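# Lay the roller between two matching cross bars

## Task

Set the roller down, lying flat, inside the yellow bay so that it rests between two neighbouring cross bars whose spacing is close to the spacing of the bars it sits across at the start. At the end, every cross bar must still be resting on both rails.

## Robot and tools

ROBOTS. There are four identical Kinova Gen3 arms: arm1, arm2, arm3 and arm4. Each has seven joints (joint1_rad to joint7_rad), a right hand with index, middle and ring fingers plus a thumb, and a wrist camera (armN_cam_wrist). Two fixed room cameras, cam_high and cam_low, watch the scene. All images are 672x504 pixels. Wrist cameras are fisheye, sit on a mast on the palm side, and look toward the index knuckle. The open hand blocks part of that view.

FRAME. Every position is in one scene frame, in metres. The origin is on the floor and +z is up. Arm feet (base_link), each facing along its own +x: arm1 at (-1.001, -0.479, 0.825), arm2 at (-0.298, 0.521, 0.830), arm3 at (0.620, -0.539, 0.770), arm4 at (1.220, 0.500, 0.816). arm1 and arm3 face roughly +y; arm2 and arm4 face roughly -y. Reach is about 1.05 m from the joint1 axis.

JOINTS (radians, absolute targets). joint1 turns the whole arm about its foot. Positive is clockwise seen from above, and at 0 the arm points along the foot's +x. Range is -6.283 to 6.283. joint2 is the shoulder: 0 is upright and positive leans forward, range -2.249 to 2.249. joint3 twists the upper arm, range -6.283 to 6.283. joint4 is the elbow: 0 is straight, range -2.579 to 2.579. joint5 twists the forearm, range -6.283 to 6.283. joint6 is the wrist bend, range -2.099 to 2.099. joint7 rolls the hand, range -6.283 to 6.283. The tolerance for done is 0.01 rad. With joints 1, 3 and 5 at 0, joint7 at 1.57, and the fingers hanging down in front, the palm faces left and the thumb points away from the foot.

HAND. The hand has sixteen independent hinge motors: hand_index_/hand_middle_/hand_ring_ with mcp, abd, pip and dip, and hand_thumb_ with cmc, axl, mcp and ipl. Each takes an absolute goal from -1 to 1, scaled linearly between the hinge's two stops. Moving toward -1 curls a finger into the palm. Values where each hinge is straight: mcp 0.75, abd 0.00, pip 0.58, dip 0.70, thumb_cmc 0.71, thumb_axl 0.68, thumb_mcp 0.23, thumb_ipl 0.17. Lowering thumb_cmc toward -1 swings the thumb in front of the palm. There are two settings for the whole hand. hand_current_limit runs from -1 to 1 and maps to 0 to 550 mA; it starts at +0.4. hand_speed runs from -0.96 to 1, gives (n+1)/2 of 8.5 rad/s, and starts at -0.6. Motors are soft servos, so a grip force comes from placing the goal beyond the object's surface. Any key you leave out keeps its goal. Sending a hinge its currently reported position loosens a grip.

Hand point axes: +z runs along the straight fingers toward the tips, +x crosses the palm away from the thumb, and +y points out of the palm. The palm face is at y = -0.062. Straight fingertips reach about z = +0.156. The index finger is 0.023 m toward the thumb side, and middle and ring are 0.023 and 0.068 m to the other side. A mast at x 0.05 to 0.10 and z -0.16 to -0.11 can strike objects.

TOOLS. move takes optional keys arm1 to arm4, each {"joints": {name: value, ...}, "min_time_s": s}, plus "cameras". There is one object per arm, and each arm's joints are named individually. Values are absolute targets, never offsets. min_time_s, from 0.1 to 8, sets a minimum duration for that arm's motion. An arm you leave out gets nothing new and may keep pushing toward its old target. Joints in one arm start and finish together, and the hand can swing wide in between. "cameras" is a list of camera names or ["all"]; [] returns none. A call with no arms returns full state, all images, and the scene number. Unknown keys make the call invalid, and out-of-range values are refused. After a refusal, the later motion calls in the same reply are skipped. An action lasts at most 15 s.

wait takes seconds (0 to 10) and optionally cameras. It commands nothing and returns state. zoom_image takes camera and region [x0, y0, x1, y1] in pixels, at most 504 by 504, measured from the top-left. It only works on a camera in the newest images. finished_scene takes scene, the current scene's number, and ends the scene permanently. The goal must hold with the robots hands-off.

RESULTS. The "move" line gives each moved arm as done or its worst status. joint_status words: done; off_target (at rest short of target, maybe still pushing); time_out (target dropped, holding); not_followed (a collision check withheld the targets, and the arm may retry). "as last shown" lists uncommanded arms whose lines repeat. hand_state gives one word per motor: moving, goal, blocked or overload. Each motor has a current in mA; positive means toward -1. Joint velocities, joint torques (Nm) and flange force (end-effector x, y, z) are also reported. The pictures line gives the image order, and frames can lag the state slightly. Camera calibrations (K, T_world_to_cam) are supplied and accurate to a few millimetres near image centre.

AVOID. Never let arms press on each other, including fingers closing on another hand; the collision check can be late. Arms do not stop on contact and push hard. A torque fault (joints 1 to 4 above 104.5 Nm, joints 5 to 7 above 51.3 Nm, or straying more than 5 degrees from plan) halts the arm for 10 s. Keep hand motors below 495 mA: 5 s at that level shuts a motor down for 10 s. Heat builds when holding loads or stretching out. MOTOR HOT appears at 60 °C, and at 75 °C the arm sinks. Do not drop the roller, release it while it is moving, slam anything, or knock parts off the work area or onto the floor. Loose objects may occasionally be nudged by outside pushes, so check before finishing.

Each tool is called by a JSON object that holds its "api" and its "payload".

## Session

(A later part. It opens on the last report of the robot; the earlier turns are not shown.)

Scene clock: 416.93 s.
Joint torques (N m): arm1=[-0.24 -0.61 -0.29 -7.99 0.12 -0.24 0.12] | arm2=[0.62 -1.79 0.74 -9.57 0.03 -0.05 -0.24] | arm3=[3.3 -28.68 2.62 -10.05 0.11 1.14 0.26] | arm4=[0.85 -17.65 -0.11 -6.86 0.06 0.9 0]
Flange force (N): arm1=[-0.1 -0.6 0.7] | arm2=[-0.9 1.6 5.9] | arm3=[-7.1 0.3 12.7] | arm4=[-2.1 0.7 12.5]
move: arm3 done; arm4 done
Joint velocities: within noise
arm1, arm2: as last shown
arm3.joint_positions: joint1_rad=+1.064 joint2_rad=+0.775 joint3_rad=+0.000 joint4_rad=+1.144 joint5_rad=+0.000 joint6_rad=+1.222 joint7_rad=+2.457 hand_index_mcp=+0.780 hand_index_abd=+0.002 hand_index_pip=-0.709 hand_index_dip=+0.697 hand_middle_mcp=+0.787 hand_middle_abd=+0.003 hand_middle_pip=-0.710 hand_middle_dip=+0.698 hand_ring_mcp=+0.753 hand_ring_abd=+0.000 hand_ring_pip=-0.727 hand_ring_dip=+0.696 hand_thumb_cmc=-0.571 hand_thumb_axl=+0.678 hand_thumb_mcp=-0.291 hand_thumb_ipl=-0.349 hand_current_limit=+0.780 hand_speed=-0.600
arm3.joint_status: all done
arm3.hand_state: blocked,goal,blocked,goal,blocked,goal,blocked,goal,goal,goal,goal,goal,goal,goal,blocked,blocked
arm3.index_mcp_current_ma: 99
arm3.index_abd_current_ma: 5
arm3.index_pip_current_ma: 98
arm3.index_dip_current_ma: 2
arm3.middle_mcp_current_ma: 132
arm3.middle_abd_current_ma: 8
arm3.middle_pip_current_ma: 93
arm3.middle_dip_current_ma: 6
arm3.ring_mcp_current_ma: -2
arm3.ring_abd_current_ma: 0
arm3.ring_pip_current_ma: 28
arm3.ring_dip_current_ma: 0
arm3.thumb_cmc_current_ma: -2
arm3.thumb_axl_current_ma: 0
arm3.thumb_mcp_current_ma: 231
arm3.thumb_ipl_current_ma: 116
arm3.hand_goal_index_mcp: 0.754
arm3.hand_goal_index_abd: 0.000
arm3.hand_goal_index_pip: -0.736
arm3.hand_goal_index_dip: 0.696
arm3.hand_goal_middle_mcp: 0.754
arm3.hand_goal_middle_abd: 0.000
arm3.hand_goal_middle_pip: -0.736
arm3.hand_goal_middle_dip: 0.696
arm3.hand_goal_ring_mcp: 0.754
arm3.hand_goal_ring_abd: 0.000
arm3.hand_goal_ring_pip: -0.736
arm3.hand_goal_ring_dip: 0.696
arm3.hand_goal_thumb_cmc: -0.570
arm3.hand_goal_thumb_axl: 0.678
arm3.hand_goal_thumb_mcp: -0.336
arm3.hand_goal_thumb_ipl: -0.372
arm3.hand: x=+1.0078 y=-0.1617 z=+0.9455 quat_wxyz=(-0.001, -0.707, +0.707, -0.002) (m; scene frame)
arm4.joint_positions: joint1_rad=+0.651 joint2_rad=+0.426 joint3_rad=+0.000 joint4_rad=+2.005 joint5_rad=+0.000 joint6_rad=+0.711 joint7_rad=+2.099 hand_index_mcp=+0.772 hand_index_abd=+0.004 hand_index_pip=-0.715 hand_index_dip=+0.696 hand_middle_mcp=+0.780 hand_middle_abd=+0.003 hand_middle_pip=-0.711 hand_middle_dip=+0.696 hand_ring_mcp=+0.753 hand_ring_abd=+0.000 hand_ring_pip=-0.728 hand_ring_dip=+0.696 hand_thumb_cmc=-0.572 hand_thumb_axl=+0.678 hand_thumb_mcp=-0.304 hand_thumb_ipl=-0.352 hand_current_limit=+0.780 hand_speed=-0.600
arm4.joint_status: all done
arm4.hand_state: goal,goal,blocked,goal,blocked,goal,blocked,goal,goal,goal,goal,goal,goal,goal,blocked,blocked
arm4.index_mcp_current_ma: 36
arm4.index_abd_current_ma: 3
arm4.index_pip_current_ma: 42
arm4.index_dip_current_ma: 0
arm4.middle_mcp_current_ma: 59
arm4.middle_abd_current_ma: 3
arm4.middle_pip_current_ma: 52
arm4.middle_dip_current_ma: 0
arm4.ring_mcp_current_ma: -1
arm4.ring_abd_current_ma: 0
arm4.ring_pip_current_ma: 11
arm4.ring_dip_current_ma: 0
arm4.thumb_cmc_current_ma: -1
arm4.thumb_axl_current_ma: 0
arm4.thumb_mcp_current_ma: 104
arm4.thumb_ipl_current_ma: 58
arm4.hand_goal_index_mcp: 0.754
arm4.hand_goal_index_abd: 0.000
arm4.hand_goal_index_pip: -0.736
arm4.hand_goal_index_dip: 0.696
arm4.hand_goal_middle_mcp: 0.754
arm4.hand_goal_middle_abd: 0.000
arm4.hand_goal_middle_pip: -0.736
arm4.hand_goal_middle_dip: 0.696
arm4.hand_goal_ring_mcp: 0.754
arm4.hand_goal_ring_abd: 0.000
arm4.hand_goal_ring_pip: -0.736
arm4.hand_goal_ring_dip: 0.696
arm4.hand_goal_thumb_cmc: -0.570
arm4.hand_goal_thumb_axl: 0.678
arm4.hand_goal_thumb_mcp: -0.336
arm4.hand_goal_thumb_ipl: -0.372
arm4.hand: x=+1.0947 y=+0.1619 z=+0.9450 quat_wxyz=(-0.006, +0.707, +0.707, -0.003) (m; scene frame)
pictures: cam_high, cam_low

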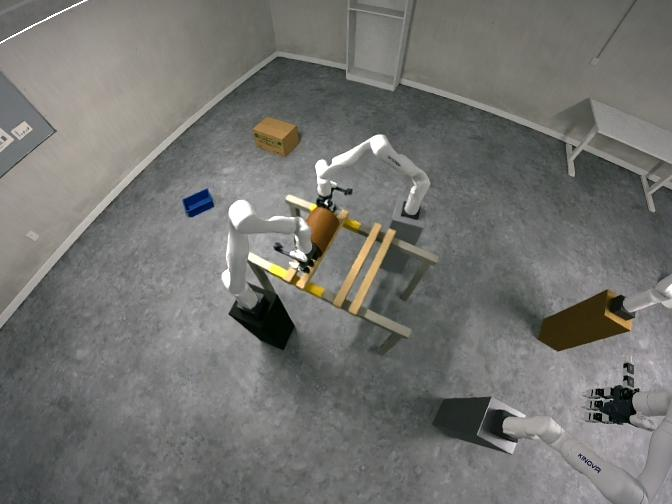

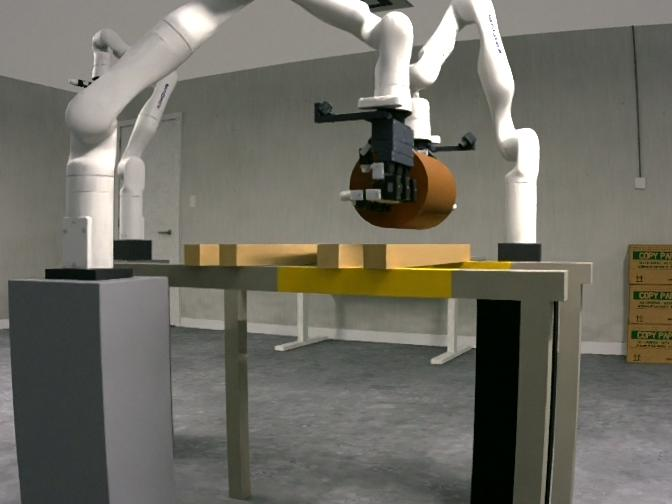

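{"api": "move", "payload": {"arm3": {"joints":{"joint2_rad":0.8198,"joint4_rad":1.2058,"joint6_rad":1.1160},"min_time_s":3}, "arm4": {"joints":{"joint2_rad":0.5191,"joint4_rad":2.0506,"joint6_rad":0.5719},"min_time_s":3}, "cameras": ["cam_low"]}}

{"api": "move", "payload": {"arm3": {"joints":{"joint2_rad":0.8348,"joint4_rad":1.2208,"joint6_rad":1.0860,"hand_thumb_mcp":0.226,"hand_thumb_ipl":0.168},"min_time_s":1.5}, "arm4": {"joints":{"joint2_rad":0.5489,"joint4_rad":2.0609,"joint6_rad":0.5318,"hand_thumb_mcp":0.226,"hand_thumb_ipl":0.168},"min_time_s":1.5}, "cameras": ["cam_low"]}}

Scene clock: 429.00 s.
Joint torques (N m): arm1=[-0.16 -0.52 -0.26 -8.02 0.11 -0.27 0.13] | arm2=[0.63 -1.84 0.69 -9.6 0.07 -0.08 -0.22] | arm3=[-0.1 -19.52 -0.26 -5.06 -1.31 1.19 0.02] | arm4=[0.69 -13.04 0.02 -5.03 0.12 -0.37 -0.16]
Flange force (N): arm1=[0.1 -0.4 0.9] | arm2=[-0.9 1.6 5.9] | arm3=[-2.0 -3.3 -2.7] | arm4=[1.5 2.4 -3.5]
move: arm3 done; arm4 done
Joint velocities: within noise
arm1, arm2: as last shown
arm3.joint_positions: joint1_rad=+1.064 joint2_rad=+0.820 joint3_rad=+0.000 joint4_rad=+1.206 joint5_rad=+0.000 joint6_rad=+1.116 joint7_rad=+2.457 hand_index_mcp=+0.759 hand_index_abd=+0.003 hand_index_pip=-0.728 hand_index_dip=+0.697 hand_middle_mcp=+0.761 hand_middle_abd=+0.003 hand_middle_pip=-0.729 hand_middle_dip=+0.698 hand_ring_mcp=+0.753 hand_ring_abd=+0.000 hand_ring_pip=-0.727 hand_ring_dip=+0.696 hand_thumb_cmc=-0.571 hand_thumb_axl=+0.677 hand_thumb_mcp=-0.302 hand_thumb_ipl=-0.356 hand_current_limit=+0.780 hand_speed=-0.600
arm3.joint_status: all done
arm3.hand_state: goal,goal,goal,goal,goal,goal,goal,goal,goal,goal,goal,goal,goal,goal,blocked,goal
arm3.index_mcp_current_ma: 16
arm3.index_abd_current_ma: 6
arm3.index_pip_current_ma: 24
arm3.index_dip_current_ma: 2
arm3.middle_mcp_current_ma: 23
arm3.middle_abd_current_ma: 8
arm3.middle_pip_current_ma: 22
arm3.middle_dip_current_ma: 6
arm3.ring_mcp_current_ma: -2
arm3.ring_abd_current_ma: 0
arm3.ring_pip_current_ma: 28
arm3.ring_dip_current_ma: 0
arm3.thumb_cmc_current_ma: -2
arm3.thumb_axl_current_ma: -2
arm3.thumb_mcp_current_ma: 169
arm3.thumb_ipl_current_ma: 75
arm3.hand_goal_index_mcp: 0.754
arm3.hand_goal_index_abd: 0.000
arm3.hand_goal_index_pip: -0.736
arm3.hand_goal_index_dip: 0.696
arm3.hand_goal_middle_mcp: 0.754
arm3.hand_goal_middle_abd: 0.000
arm3.hand_goal_middle_pip: -0.736
arm3.hand_goal_middle_dip: 0.696
arm3.hand_goal_ring_mcp: 0.754
arm3.hand_goal_ring_abd: 0.000
arm3.hand_goal_ring_pip: -0.736
arm3.hand_goal_ring_dip: 0.696
arm3.hand_goal_thumb_cmc: -0.570
arm3.hand_goal_thumb_axl: 0.678
arm3.hand_goal_thumb_mcp: -0.336
arm3.hand_goal_thumb_ipl: -0.372
arm3.hand: x=+1.0079 y=-0.1618 z=+0.9016 quat_wxyz=(-0.001, -0.707, +0.707, -0.002) (m; scene frame)
arm4.joint_positions: joint1_rad=+0.651 joint2_rad=+0.519 joint3_rad=+0.000 joint4_rad=+2.051 joint5_rad=+0.000 joint6_rad=+0.572 joint7_rad=+2.099 hand_index_mcp=+0.759 hand_index_abd=+0.003 hand_index_pip=-0.727 hand_index_dip=+0.696 hand_middle_mcp=+0.759 hand_middle_abd=+0.003 hand_middle_pip=-0.728 hand_middle_dip=+0.696 hand_ring_mcp=+0.753 hand_ring_abd=+0.000 hand_ring_pip=-0.728 hand_ring_dip=+0.696 hand_thumb_cmc=-0.571 hand_thumb_axl=+0.679 hand_thumb_mcp=-0.285 hand_thumb_ipl=-0.351 hand_current_limit=+0.780 hand_speed=-0.600
arm4.joint_status: all done
arm4.hand_state: goal,goal,goal,goal,goal,goal,goal,goal,goal,goal,goal,goal,goal,goal,blocked,blocked
arm4.index_mcp_current_ma: 6
arm4.index_abd_current_ma: 3
arm4.index_pip_current_ma: 13
arm4.index_dip_current_ma: 0
arm4.middle_mcp_current_ma: 6
arm4.middle_abd_current_ma: 2
arm4.middle_pip_current_ma: 11
arm4.middle_dip_current_ma: 0
arm4.ring_mcp_current_ma: -1
arm4.ring_abd_current_ma: 0
arm4.ring_pip_current_ma: 11
arm4.ring_dip_current_ma: 0
arm4.thumb_cmc_current_ma: 0
arm4.thumb_axl_current_ma: 2
arm4.thumb_mcp_current_ma: 190
arm4.thumb_ipl_current_ma: 60
arm4.hand_goal_index_mcp: 0.754
arm4.hand_goal_index_abd: 0.000
arm4.hand_goal_index_pip: -0.736
arm4.hand_goal_index_dip: 0.696
arm4.hand_goal_middle_mcp: 0.754
arm4.hand_goal_middle_abd: 0.000
arm4.hand_goal_middle_pip: -0.736
arm4.hand_goal_middle_dip: 0.696
arm4.hand_goal_ring_mcp: 0.754
arm4.hand_goal_ring_abd: 0.000
arm4.hand_goal_ring_pip: -0.736
arm4.hand_goal_ring_dip: 0.696
arm4.hand_goal_thumb_cmc: -0.570
arm4.hand_goal_thumb_axl: 0.678
arm4.hand_goal_thumb_mcp: -0.336
arm4.hand_goal_thumb_ipl: -0.372
arm4.hand: x=+1.0943 y=+0.1622 z=+0.9010 quat_wxyz=(-0.006, +0.707, +0.707, -0.003) (m; scene frame)
pictures: cam_low

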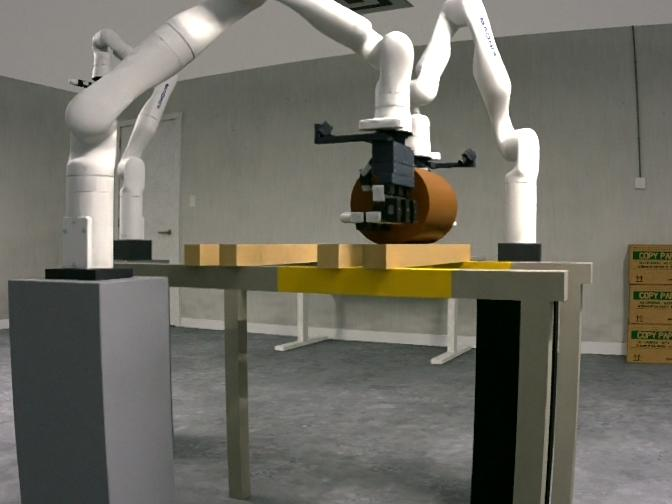

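Scene clock: 430.80 s.
Joint torques (N m): arm1=[-0.16 -0.56 -0.21 -7.98 0.11 -0.22 0.14] | arm2=[0.61 -1.76 0.67 -9.59 0.09 0 -0.23] | arm3=[1.18 -22.34 0.78 -7.34 -0.75 0.33 0.28] | arm4=[-0.27 -13.82 -1.08 -4.51 -0.3 0.05 -0.07]
Flange force (N): arm1=[-0.1 -0.3 0.8] | arm2=[-0.8 1.5 6.2] | arm3=[-2.2 0.8 1.2] | arm4=[1.9 0.0 -1.2]
move: arm3 done; arm4 done
Joint velocities: within noise
arm1.joint_positions: joint1_rad=+0.132 joint2_rad=-0.384 joint3_rad=-0.065 joint4_rad=+1.481 joint5_rad=-0.049 joint6_rad=+1.965 joint7_rad=+1.762 hand_index_mcp=+0.753 hand_index_abd=+0.000 hand_index_pip=+0.577 hand_index_dip=+0.696 hand_middle_mcp=+0.753 hand_middle_abd=+0.000 hand_middle_pip=+0.577 hand_middle_dip=+0.696 hand_ring_mcp=+0.753 hand_ring_abd=+0.000 hand_ring_pip=+0.577 hand_ring_dip=+0.696 hand_thumb_cmc=+0.714 hand_thumb_axl=+0.677 hand_thumb_mcp=+0.224 hand_thumb_ipl=+0.168 hand_current_limit=+0.400 hand_speed=-0.600
arm1.joint_status: not commanded
arm1.hand_state: goal,goal,goal,goal,goal,goal,goal,goal,goal,goal,goal,goal,goal,goal,goal,goal
arm1.index_mcp_current_ma: -2
arm1.index_abd_current_ma: 0
arm1.index_pip_current_ma: 2
arm1.index_dip_current_ma: 0
arm1.middle_mcp_current_ma: -2
arm1.middle_abd_current_ma: 0
arm1.middle_pip_current_ma: 2
arm1.middle_dip_current_ma: 0
arm1.ring_mcp_current_ma: -2
arm1.ring_abd_current_ma: 0
arm1.ring_pip_current_ma: 2
arm1.ring_dip_current_ma: 0
arm1.thumb_cmc_current_ma: 1
arm1.thumb_axl_current_ma: -2
arm1.thumb_mcp_current_ma: -7
arm1.thumb_ipl_current_ma: -1
arm1.hand_goal_index_mcp: 0.754
arm1.hand_goal_index_abd: 0.000
arm1.hand_goal_index_pip: 0.576
arm1.hand_goal_index_dip: 0.696
arm1.hand_goal_middle_mcp: 0.754
arm1.hand_goal_middle_abd: 0.000
arm1.hand_goal_middle_pip: 0.576
arm1.hand_goal_middle_dip: 0.696
arm1.hand_goal_ring_mcp: 0.754
arm1.hand_goal_ring_abd: 0.000
arm1.hand_goal_ring_pip: 0.576
arm1.hand_goal_ring_dip: 0.696
arm1.hand_goal_thumb_cmc: 0.714
arm1.hand_goal_thumb_axl: 0.678
arm1.hand_goal_thumb_mcp: 0.226
arm1.hand_goal_thumb_ipl: 0.168
arm1.hand: x=-1.0563 y=-0.3203 z=+1.3456 quat_wxyz=(+0.028, -0.723, +0.690, +0.033) (m; scene frame)
arm2.joint_positions: joint1_rad=+0.277 joint2_rad=-0.362 joint3_rad=-0.045 joint4_rad=+1.508 joint5_rad=-0.004 joint6_rad=+1.993 joint7_rad=+1.874 hand_index_mcp=+0.753 hand_index_abd=+0.000 hand_index_pip=+0.577 hand_index_dip=+0.696 hand_middle_mcp=+0.753 hand_middle_abd=+0.000 hand_middle_pip=+0.577 hand_middle_dip=+0.696 hand_ring_mcp=+0.753 hand_ring_abd=+0.000 hand_ring_pip=+0.577 hand_ring_dip=+0.696 hand_thumb_cmc=+0.714 hand_thumb_axl=+0.677 hand_thumb_mcp=+0.224 hand_thumb_ipl=+0.168 hand_current_limit=+0.400 hand_speed=-0.600
arm2.joint_status: not commanded
arm2.hand_state: goal,goal,goal,goal,goal,goal,goal,goal,goal,goal,goal,goal,goal,goal,goal,goal
arm2.index_mcp_current_ma: -4
arm2.index_abd_current_ma: 0
arm2.index_pip_current_ma: 3
arm2.index_dip_current_ma: 0
arm2.middle_mcp_current_ma: -4
arm2.middle_abd_current_ma: 0
arm2.middle_pip_current_ma: 3
arm2.middle_dip_current_ma: 0
arm2.ring_mcp_current_ma: -4
arm2.ring_abd_current_ma: 0
arm2.ring_pip_current_ma: 3
arm2.ring_dip_current_ma: 0
arm2.thumb_cmc_current_ma: 1
arm2.thumb_axl_current_ma: -4
arm2.thumb_mcp_current_ma: -14
arm2.thumb_ipl_current_ma: -2
arm2.hand_goal_index_mcp: 0.754
arm2.hand_goal_index_abd: 0.000
arm2.hand_goal_index_pip: 0.576
arm2.hand_goal_index_dip: 0.696
arm2.hand_goal_middle_mcp: 0.754
arm2.hand_goal_middle_abd: 0.000
arm2.hand_goal_middle_pip: 0.576
arm2.hand_goal_middle_dip: 0.696
arm2.hand_goal_ring_mcp: 0.754
arm2.hand_goal_ring_abd: 0.000
arm2.hand_goal_ring_pip: 0.576
arm2.hand_goal_ring_dip: 0.696
arm2.hand_goal_thumb_cmc: 0.714
arm2.hand_goal_thumb_axl: 0.678
arm2.hand_goal_thumb_mcp: 0.226
arm2.hand_goal_thumb_ipl: 0.168
arm2.hand: x=-0.2749 y=+0.3741 z=+1.3361 quat_wxyz=(-0.004, +0.708, +0.706, -0.004) (m; scene frame)
arm3.joint_positions: joint1_rad=+1.064 joint2_rad=+0.835 joint3_rad=+0.000 joint4_rad=+1.221 joint5_rad=+0.000 joint6_rad=+1.086 joint7_rad=+2.457 hand_index_mcp=+0.758 hand_index_abd=+0.003 hand_index_pip=-0.729 hand_index_dip=+0.697 hand_middle_mcp=+0.759 hand_middle_abd=+0.003 hand_middle_pip=-0.729 hand_middle_dip=+0.698 hand_ring_mcp=+0.754 hand_ring_abd=+0.000 hand_ring_pip=-0.727 hand_ring_dip=+0.696 hand_thumb_cmc=-0.571 hand_thumb_axl=+0.677 hand_thumb_mcp=+0.215 hand_thumb_ipl=+0.164 hand_current_limit=+0.780 hand_speed=-0.600
arm3.joint_status: all done
arm3.hand_state: goal,goal,goal,goal,goal,goal,goal,goal,goal,goal,goal,goal,goal,goal,goal,goal
arm3.index_mcp_current_ma: 11
arm3.index_abd_current_ma: 6
arm3.index_pip_current_ma: 23
arm3.index_dip_current_ma: 2
arm3.middle_mcp_current_ma: 14
arm3.middle_abd_current_ma: 8
arm3.middle_pip_current_ma: 22
arm3.middle_dip_current_ma: 6
arm3.ring_mcp_current_ma: -1
arm3.ring_abd_current_ma: 0
arm3.ring_pip_current_ma: 28
arm3.ring_dip_current_ma: 0
arm3.thumb_cmc_current_ma: -2
arm3.thumb_axl_current_ma: -2
arm3.thumb_mcp_current_ma: -46
arm3.thumb_ipl_current_ma: -17
arm3.hand_goal_index_mcp: 0.754
arm3.hand_goal_index_abd: 0.000
arm3.hand_goal_index_pip: -0.736
arm3.hand_goal_index_dip: 0.696
arm3.hand_goal_middle_mcp: 0.754
arm3.hand_goal_middle_abd: 0.000
arm3.hand_goal_middle_pip: -0.736
arm3.hand_goal_middle_dip: 0.696
arm3.hand_goal_ring_mcp: 0.754
arm3.hand_goal_ring_abd: 0.000
arm3.hand_goal_ring_pip: -0.736
arm3.hand_goal_ring_dip: 0.696
arm3.hand_goal_thumb_cmc: -0.570
arm3.hand_goal_thumb_axl: 0.678
arm3.hand_goal_thumb_mcp: 0.226
arm3.hand_goal_thumb_ipl: 0.168
arm3.hand: x=+1.0079 y=-0.1618 z=+0.8885 quat_wxyz=(-0.001, -0.707, +0.707, -0.002) (m; scene frame)
arm4.joint_positions: joint1_rad=+0.651 joint2_rad=+0.549 joint3_rad=+0.000 joint4_rad=+2.061 joint5_rad=+0.000 joint6_rad=+0.532 joint7_rad=+2.099 hand_index_mcp=+0.759 hand_index_abd=+0.003 hand_index_pip=-0.727 hand_index_dip=+0.696 hand_middle_mcp=+0.759 hand_middle_abd=+0.003 hand_middle_pip=-0.728 hand_middle_dip=+0.696 hand_ring_mcp=+0.753 hand_ring_abd=+0.000 hand_ring_pip=-0.728 hand_ring_dip=+0.696 hand_thumb_cmc=-0.571 hand_thumb_axl=+0.679 hand_thumb_mcp=+0.215 hand_thumb_ipl=+0.164 hand_current_limit=+0.780 hand_speed=-0.600
arm4.joint_status: all done
arm4.hand_state: goal,goal,goal,goal,goal,goal,goal,goal,goal,goal,goal,goal,goal,goal,goal,goal
arm4.index_mcp_current_ma: 6
arm4.index_abd_current_ma: 3
arm4.index_pip_current_ma: 13
arm4.index_dip_current_ma: 0
arm4.middle_mcp_current_ma: 6
arm4.middle_abd_current_ma: 2
arm4.middle_pip_current_ma: 11
arm4.middle_dip_current_ma: 0
arm4.ring_mcp_current_ma: -1
arm4.ring_abd_current_ma: 0
arm4.ring_pip_current_ma: 11
arm4.ring_dip_current_ma: 0
arm4.thumb_cmc_current_ma: 0
arm4.thumb_axl_current_ma: 2
arm4.thumb_mcp_current_ma: -24
arm4.thumb_ipl_current_ma: -7
arm4.hand_goal_index_mcp: 0.754
arm4.hand_goal_index_abd: 0.000
arm4.hand_goal_index_pip: -0.736
arm4.hand_goal_index_dip: 0.696
arm4.hand_goal_middle_mcp: 0.754
arm4.hand_goal_middle_abd: 0.000
arm4.hand_goal_middle_pip: -0.736
arm4.hand_goal_middle_dip: 0.696
arm4.hand_goal_ring_mcp: 0.754
arm4.hand_goal_ring_abd: 0.000
arm4.hand_goal_ring_pip: -0.736
arm4.hand_goal_ring_dip: 0.696
arm4.hand_goal_thumb_cmc: -0.570
arm4.hand_goal_thumb_axl: 0.678
arm4.hand_goal_thumb_mcp: 0.226
arm4.hand_goal_thumb_ipl: 0.168
arm4.hand: x=+1.0941 y=+0.1622 z=+0.8880 quat_wxyz=(-0.006, +0.707, +0.707, -0.003) (m; scene frame)
pictures: cam_low

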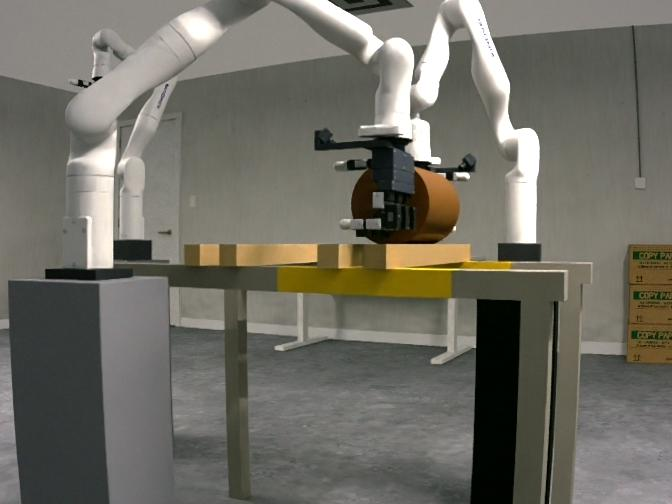

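{"api": "move", "payload": {"arm3": {"joints":{"joint1_rad":1.2227,"joint2_rad":0.7147,"joint4_rad":1.4731,"joint6_rad":0.9538,"joint7_rad":2.6155},"min_time_s":2.5}, "arm4": {"joints":{"joint1_rad":0.8372,"joint2_rad":0.4433,"joint4_rad":2.3244,"joint6_rad":0.3739,"joint7_rad":2.2852},"min_time_s":2.5}, "cameras": ["cam_low","cam_high"]}}

{"api": "zoom_image", "payload": {"camera": "cam_low", "region": [280, 150, 490, 300]}}

Scene clock: 442.63 s.
Joint torques (N m): arm1=[-0.15 -0.55 -0.26 -7.95 0.07 -0.25 0.13] | arm2=[0.62 -1.75 0.67 -9.56 0.05 -0.02 -0.27] | arm3=[1.14 -20.08 0.77 -6.67 -0.72 0.37 0.26] | arm4=[-0.27 -10.87 -1.11 -3.22 -0.26 0.08 -0.06]
Flange force (N): arm1=[-0.1 -0.5 0.6] | arm2=[-0.7 1.3 6.1] | arm3=[-2.5 0.4 1.4] | arm4=[1.6 -0.1 -1.3]
move: arm3 done; arm4 done
Joint velocities: within noise
arm1, arm2: as last shown
arm3.joint_positions: joint1_rad=+1.223 joint2_rad=+0.715 joint3_rad=+0.000 joint4_rad=+1.473 joint5_rad=+0.000 joint6_rad=+0.954 joint7_rad=+2.615 hand_index_mcp=+0.758 hand_index_abd=+0.003 hand_index_pip=-0.729 hand_index_dip=+0.697 hand_middle_mcp=+0.759 hand_middle_abd=+0.003 hand_middle_pip=-0.729 hand_middle_dip=+0.698 hand_ring_mcp=+0.754 hand_ring_abd=+0.000 hand_ring_pip=-0.727 hand_ring_dip=+0.696 hand_thumb_cmc=-0.571 hand_thumb_axl=+0.677 hand_thumb_mcp=+0.215 hand_thumb_ipl=+0.164 hand_current_limit=+0.780 hand_speed=-0.600
arm3.joint_status: all done
arm3.hand_state: goal,goal,goal,goal,goal,goal,goal,goal,goal,goal,goal,goal,goal,goal,goal,goal
arm3.index_mcp_current_ma: 11
arm3.index_abd_current_ma: 6
arm3.index_pip_current_ma: 23
arm3.index_dip_current_ma: 2
arm3.middle_mcp_current_ma: 14
arm3.middle_abd_current_ma: 8
arm3.middle_pip_current_ma: 22
arm3.middle_dip_current_ma: 6
arm3.ring_mcp_current_ma: -1
arm3.ring_abd_current_ma: 0
arm3.ring_pip_current_ma: 28
arm3.ring_dip_current_ma: 0
arm3.thumb_cmc_current_ma: -2
arm3.thumb_axl_current_ma: -2
arm3.thumb_mcp_current_ma: -46
arm3.thumb_ipl_current_ma: -17
arm3.hand_goal_index_mcp: 0.754
arm3.hand_goal_index_abd: 0.000
arm3.hand_goal_index_pip: -0.736
arm3.hand_goal_index_dip: 0.696
arm3.hand_goal_middle_mcp: 0.754
arm3.hand_goal_middle_abd: 0.000
arm3.hand_goal_middle_pip: -0.736
arm3.hand_goal_middle_dip: 0.696
arm3.hand_goal_ring_mcp: 0.754
arm3.hand_goal_ring_abd: 0.000
arm3.hand_goal_ring_pip: -0.736
arm3.hand_goal_ring_dip: 0.696
arm3.hand_goal_thumb_cmc: -0.570
arm3.hand_goal_thumb_axl: 0.678
arm3.hand_goal_thumb_mcp: 0.226
arm3.hand_goal_thumb_ipl: 0.168
arm3.hand: x=+1.0078 y=-0.2699 z=+0.8888 quat_wxyz=(-0.001, -0.707, +0.707, -0.002) (m; scene frame)
arm4.joint_positions: joint1_rad=+0.837 joint2_rad=+0.443 joint3_rad=+0.000 joint4_rad=+2.324 joint5_rad=+0.000 joint6_rad=+0.374 joint7_rad=+2.285 hand_index_mcp=+0.759 hand_index_abd=+0.003 hand_index_pip=-0.727 hand_index_dip=+0.696 hand_middle_mcp=+0.759 hand_middle_abd=+0.003 hand_middle_pip=-0.728 hand_middle_dip=+0.696 hand_ring_mcp=+0.753 hand_ring_abd=+0.000 hand_ring_pip=-0.728 hand_ring_dip=+0.696 hand_thumb_cmc=-0.571 hand_thumb_axl=+0.679 hand_thumb_mcp=+0.215 hand_thumb_ipl=+0.164 hand_current_limit=+0.780 hand_speed=-0.600
arm4.joint_status: all done
arm4.hand_state: goal,goal,goal,goal,goal,goal,goal,goal,goal,goal,goal,goal,goal,goal,goal,goal
arm4.index_mcp_current_ma: 6
arm4.index_abd_current_ma: 3
arm4.index_pip_current_ma: 13
arm4.index_dip_current_ma: 0
arm4.middle_mcp_current_ma: 6
arm4.middle_abd_current_ma: 2
arm4.middle_pip_current_ma: 11
arm4.middle_dip_current_ma: 0
arm4.ring_mcp_current_ma: -1
arm4.ring_abd_current_ma: 0
arm4.ring_pip_current_ma: 11
arm4.ring_dip_current_ma: 0
arm4.thumb_cmc_current_ma: 0
arm4.thumb_axl_current_ma: 2
arm4.thumb_mcp_current_ma: -24
arm4.thumb_ipl_current_ma: -7
arm4.hand_goal_index_mcp: 0.754
arm4.hand_goal_index_abd: 0.000
arm4.hand_goal_index_pip: -0.736
arm4.hand_goal_index_dip: 0.696
arm4.hand_goal_middle_mcp: 0.754
arm4.hand_goal_middle_abd: 0.000
arm4.hand_goal_middle_pip: -0.736
arm4.hand_goal_middle_dip: 0.696
arm4.hand_goal_ring_mcp: 0.754
arm4.hand_goal_ring_abd: 0.000
arm4.hand_goal_ring_pip: -0.736
arm4.hand_goal_ring_dip: 0.696
arm4.hand_goal_thumb_cmc: -0.570
arm4.hand_goal_thumb_axl: 0.678
arm4.hand_goal_thumb_mcp: 0.226
arm4.hand_goal_thumb_ipl: 0.168
arm4.hand: x=+1.0941 y=+0.2702 z=+0.8878 quat_wxyz=(-0.006, +0.707, +0.707, -0.003) (m; scene frame)
pictures: cam_high, cam_low

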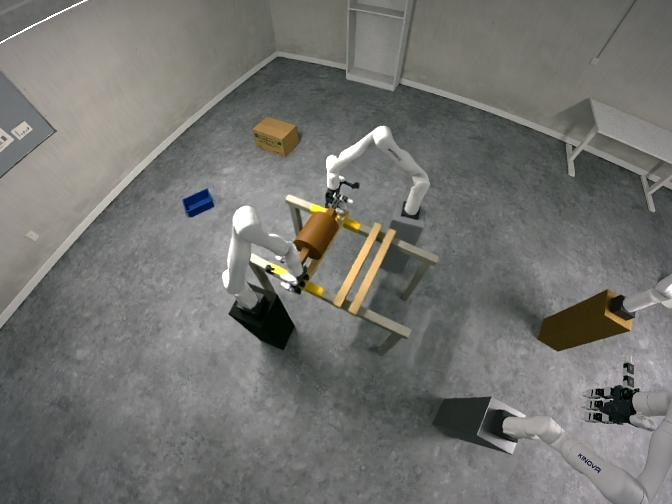

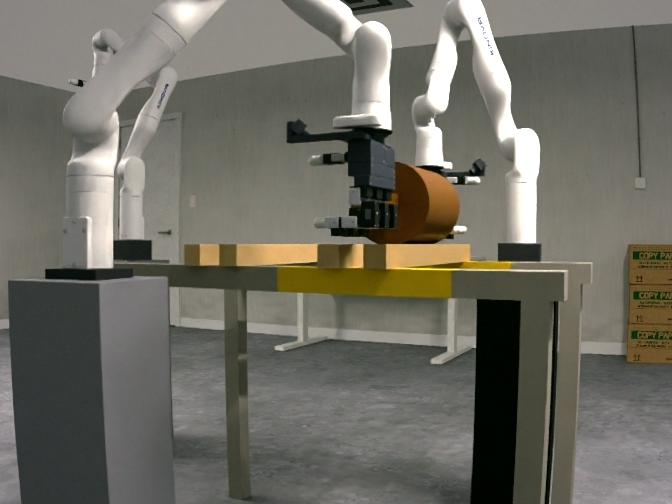

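Scaled by 2.400 from the camera's 672x504 image, which has a finer 960x720 frame.

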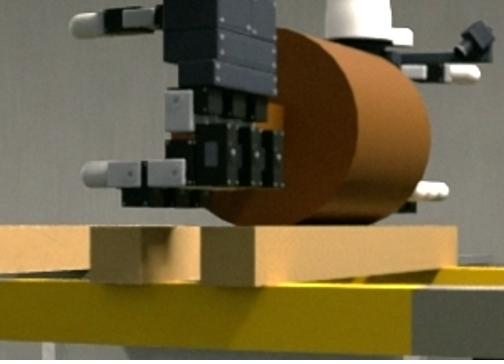

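Roller rests between the bars.

{"api": "finished_scene", "payload": {"scene": 2}}

The scene is finished: the task was done.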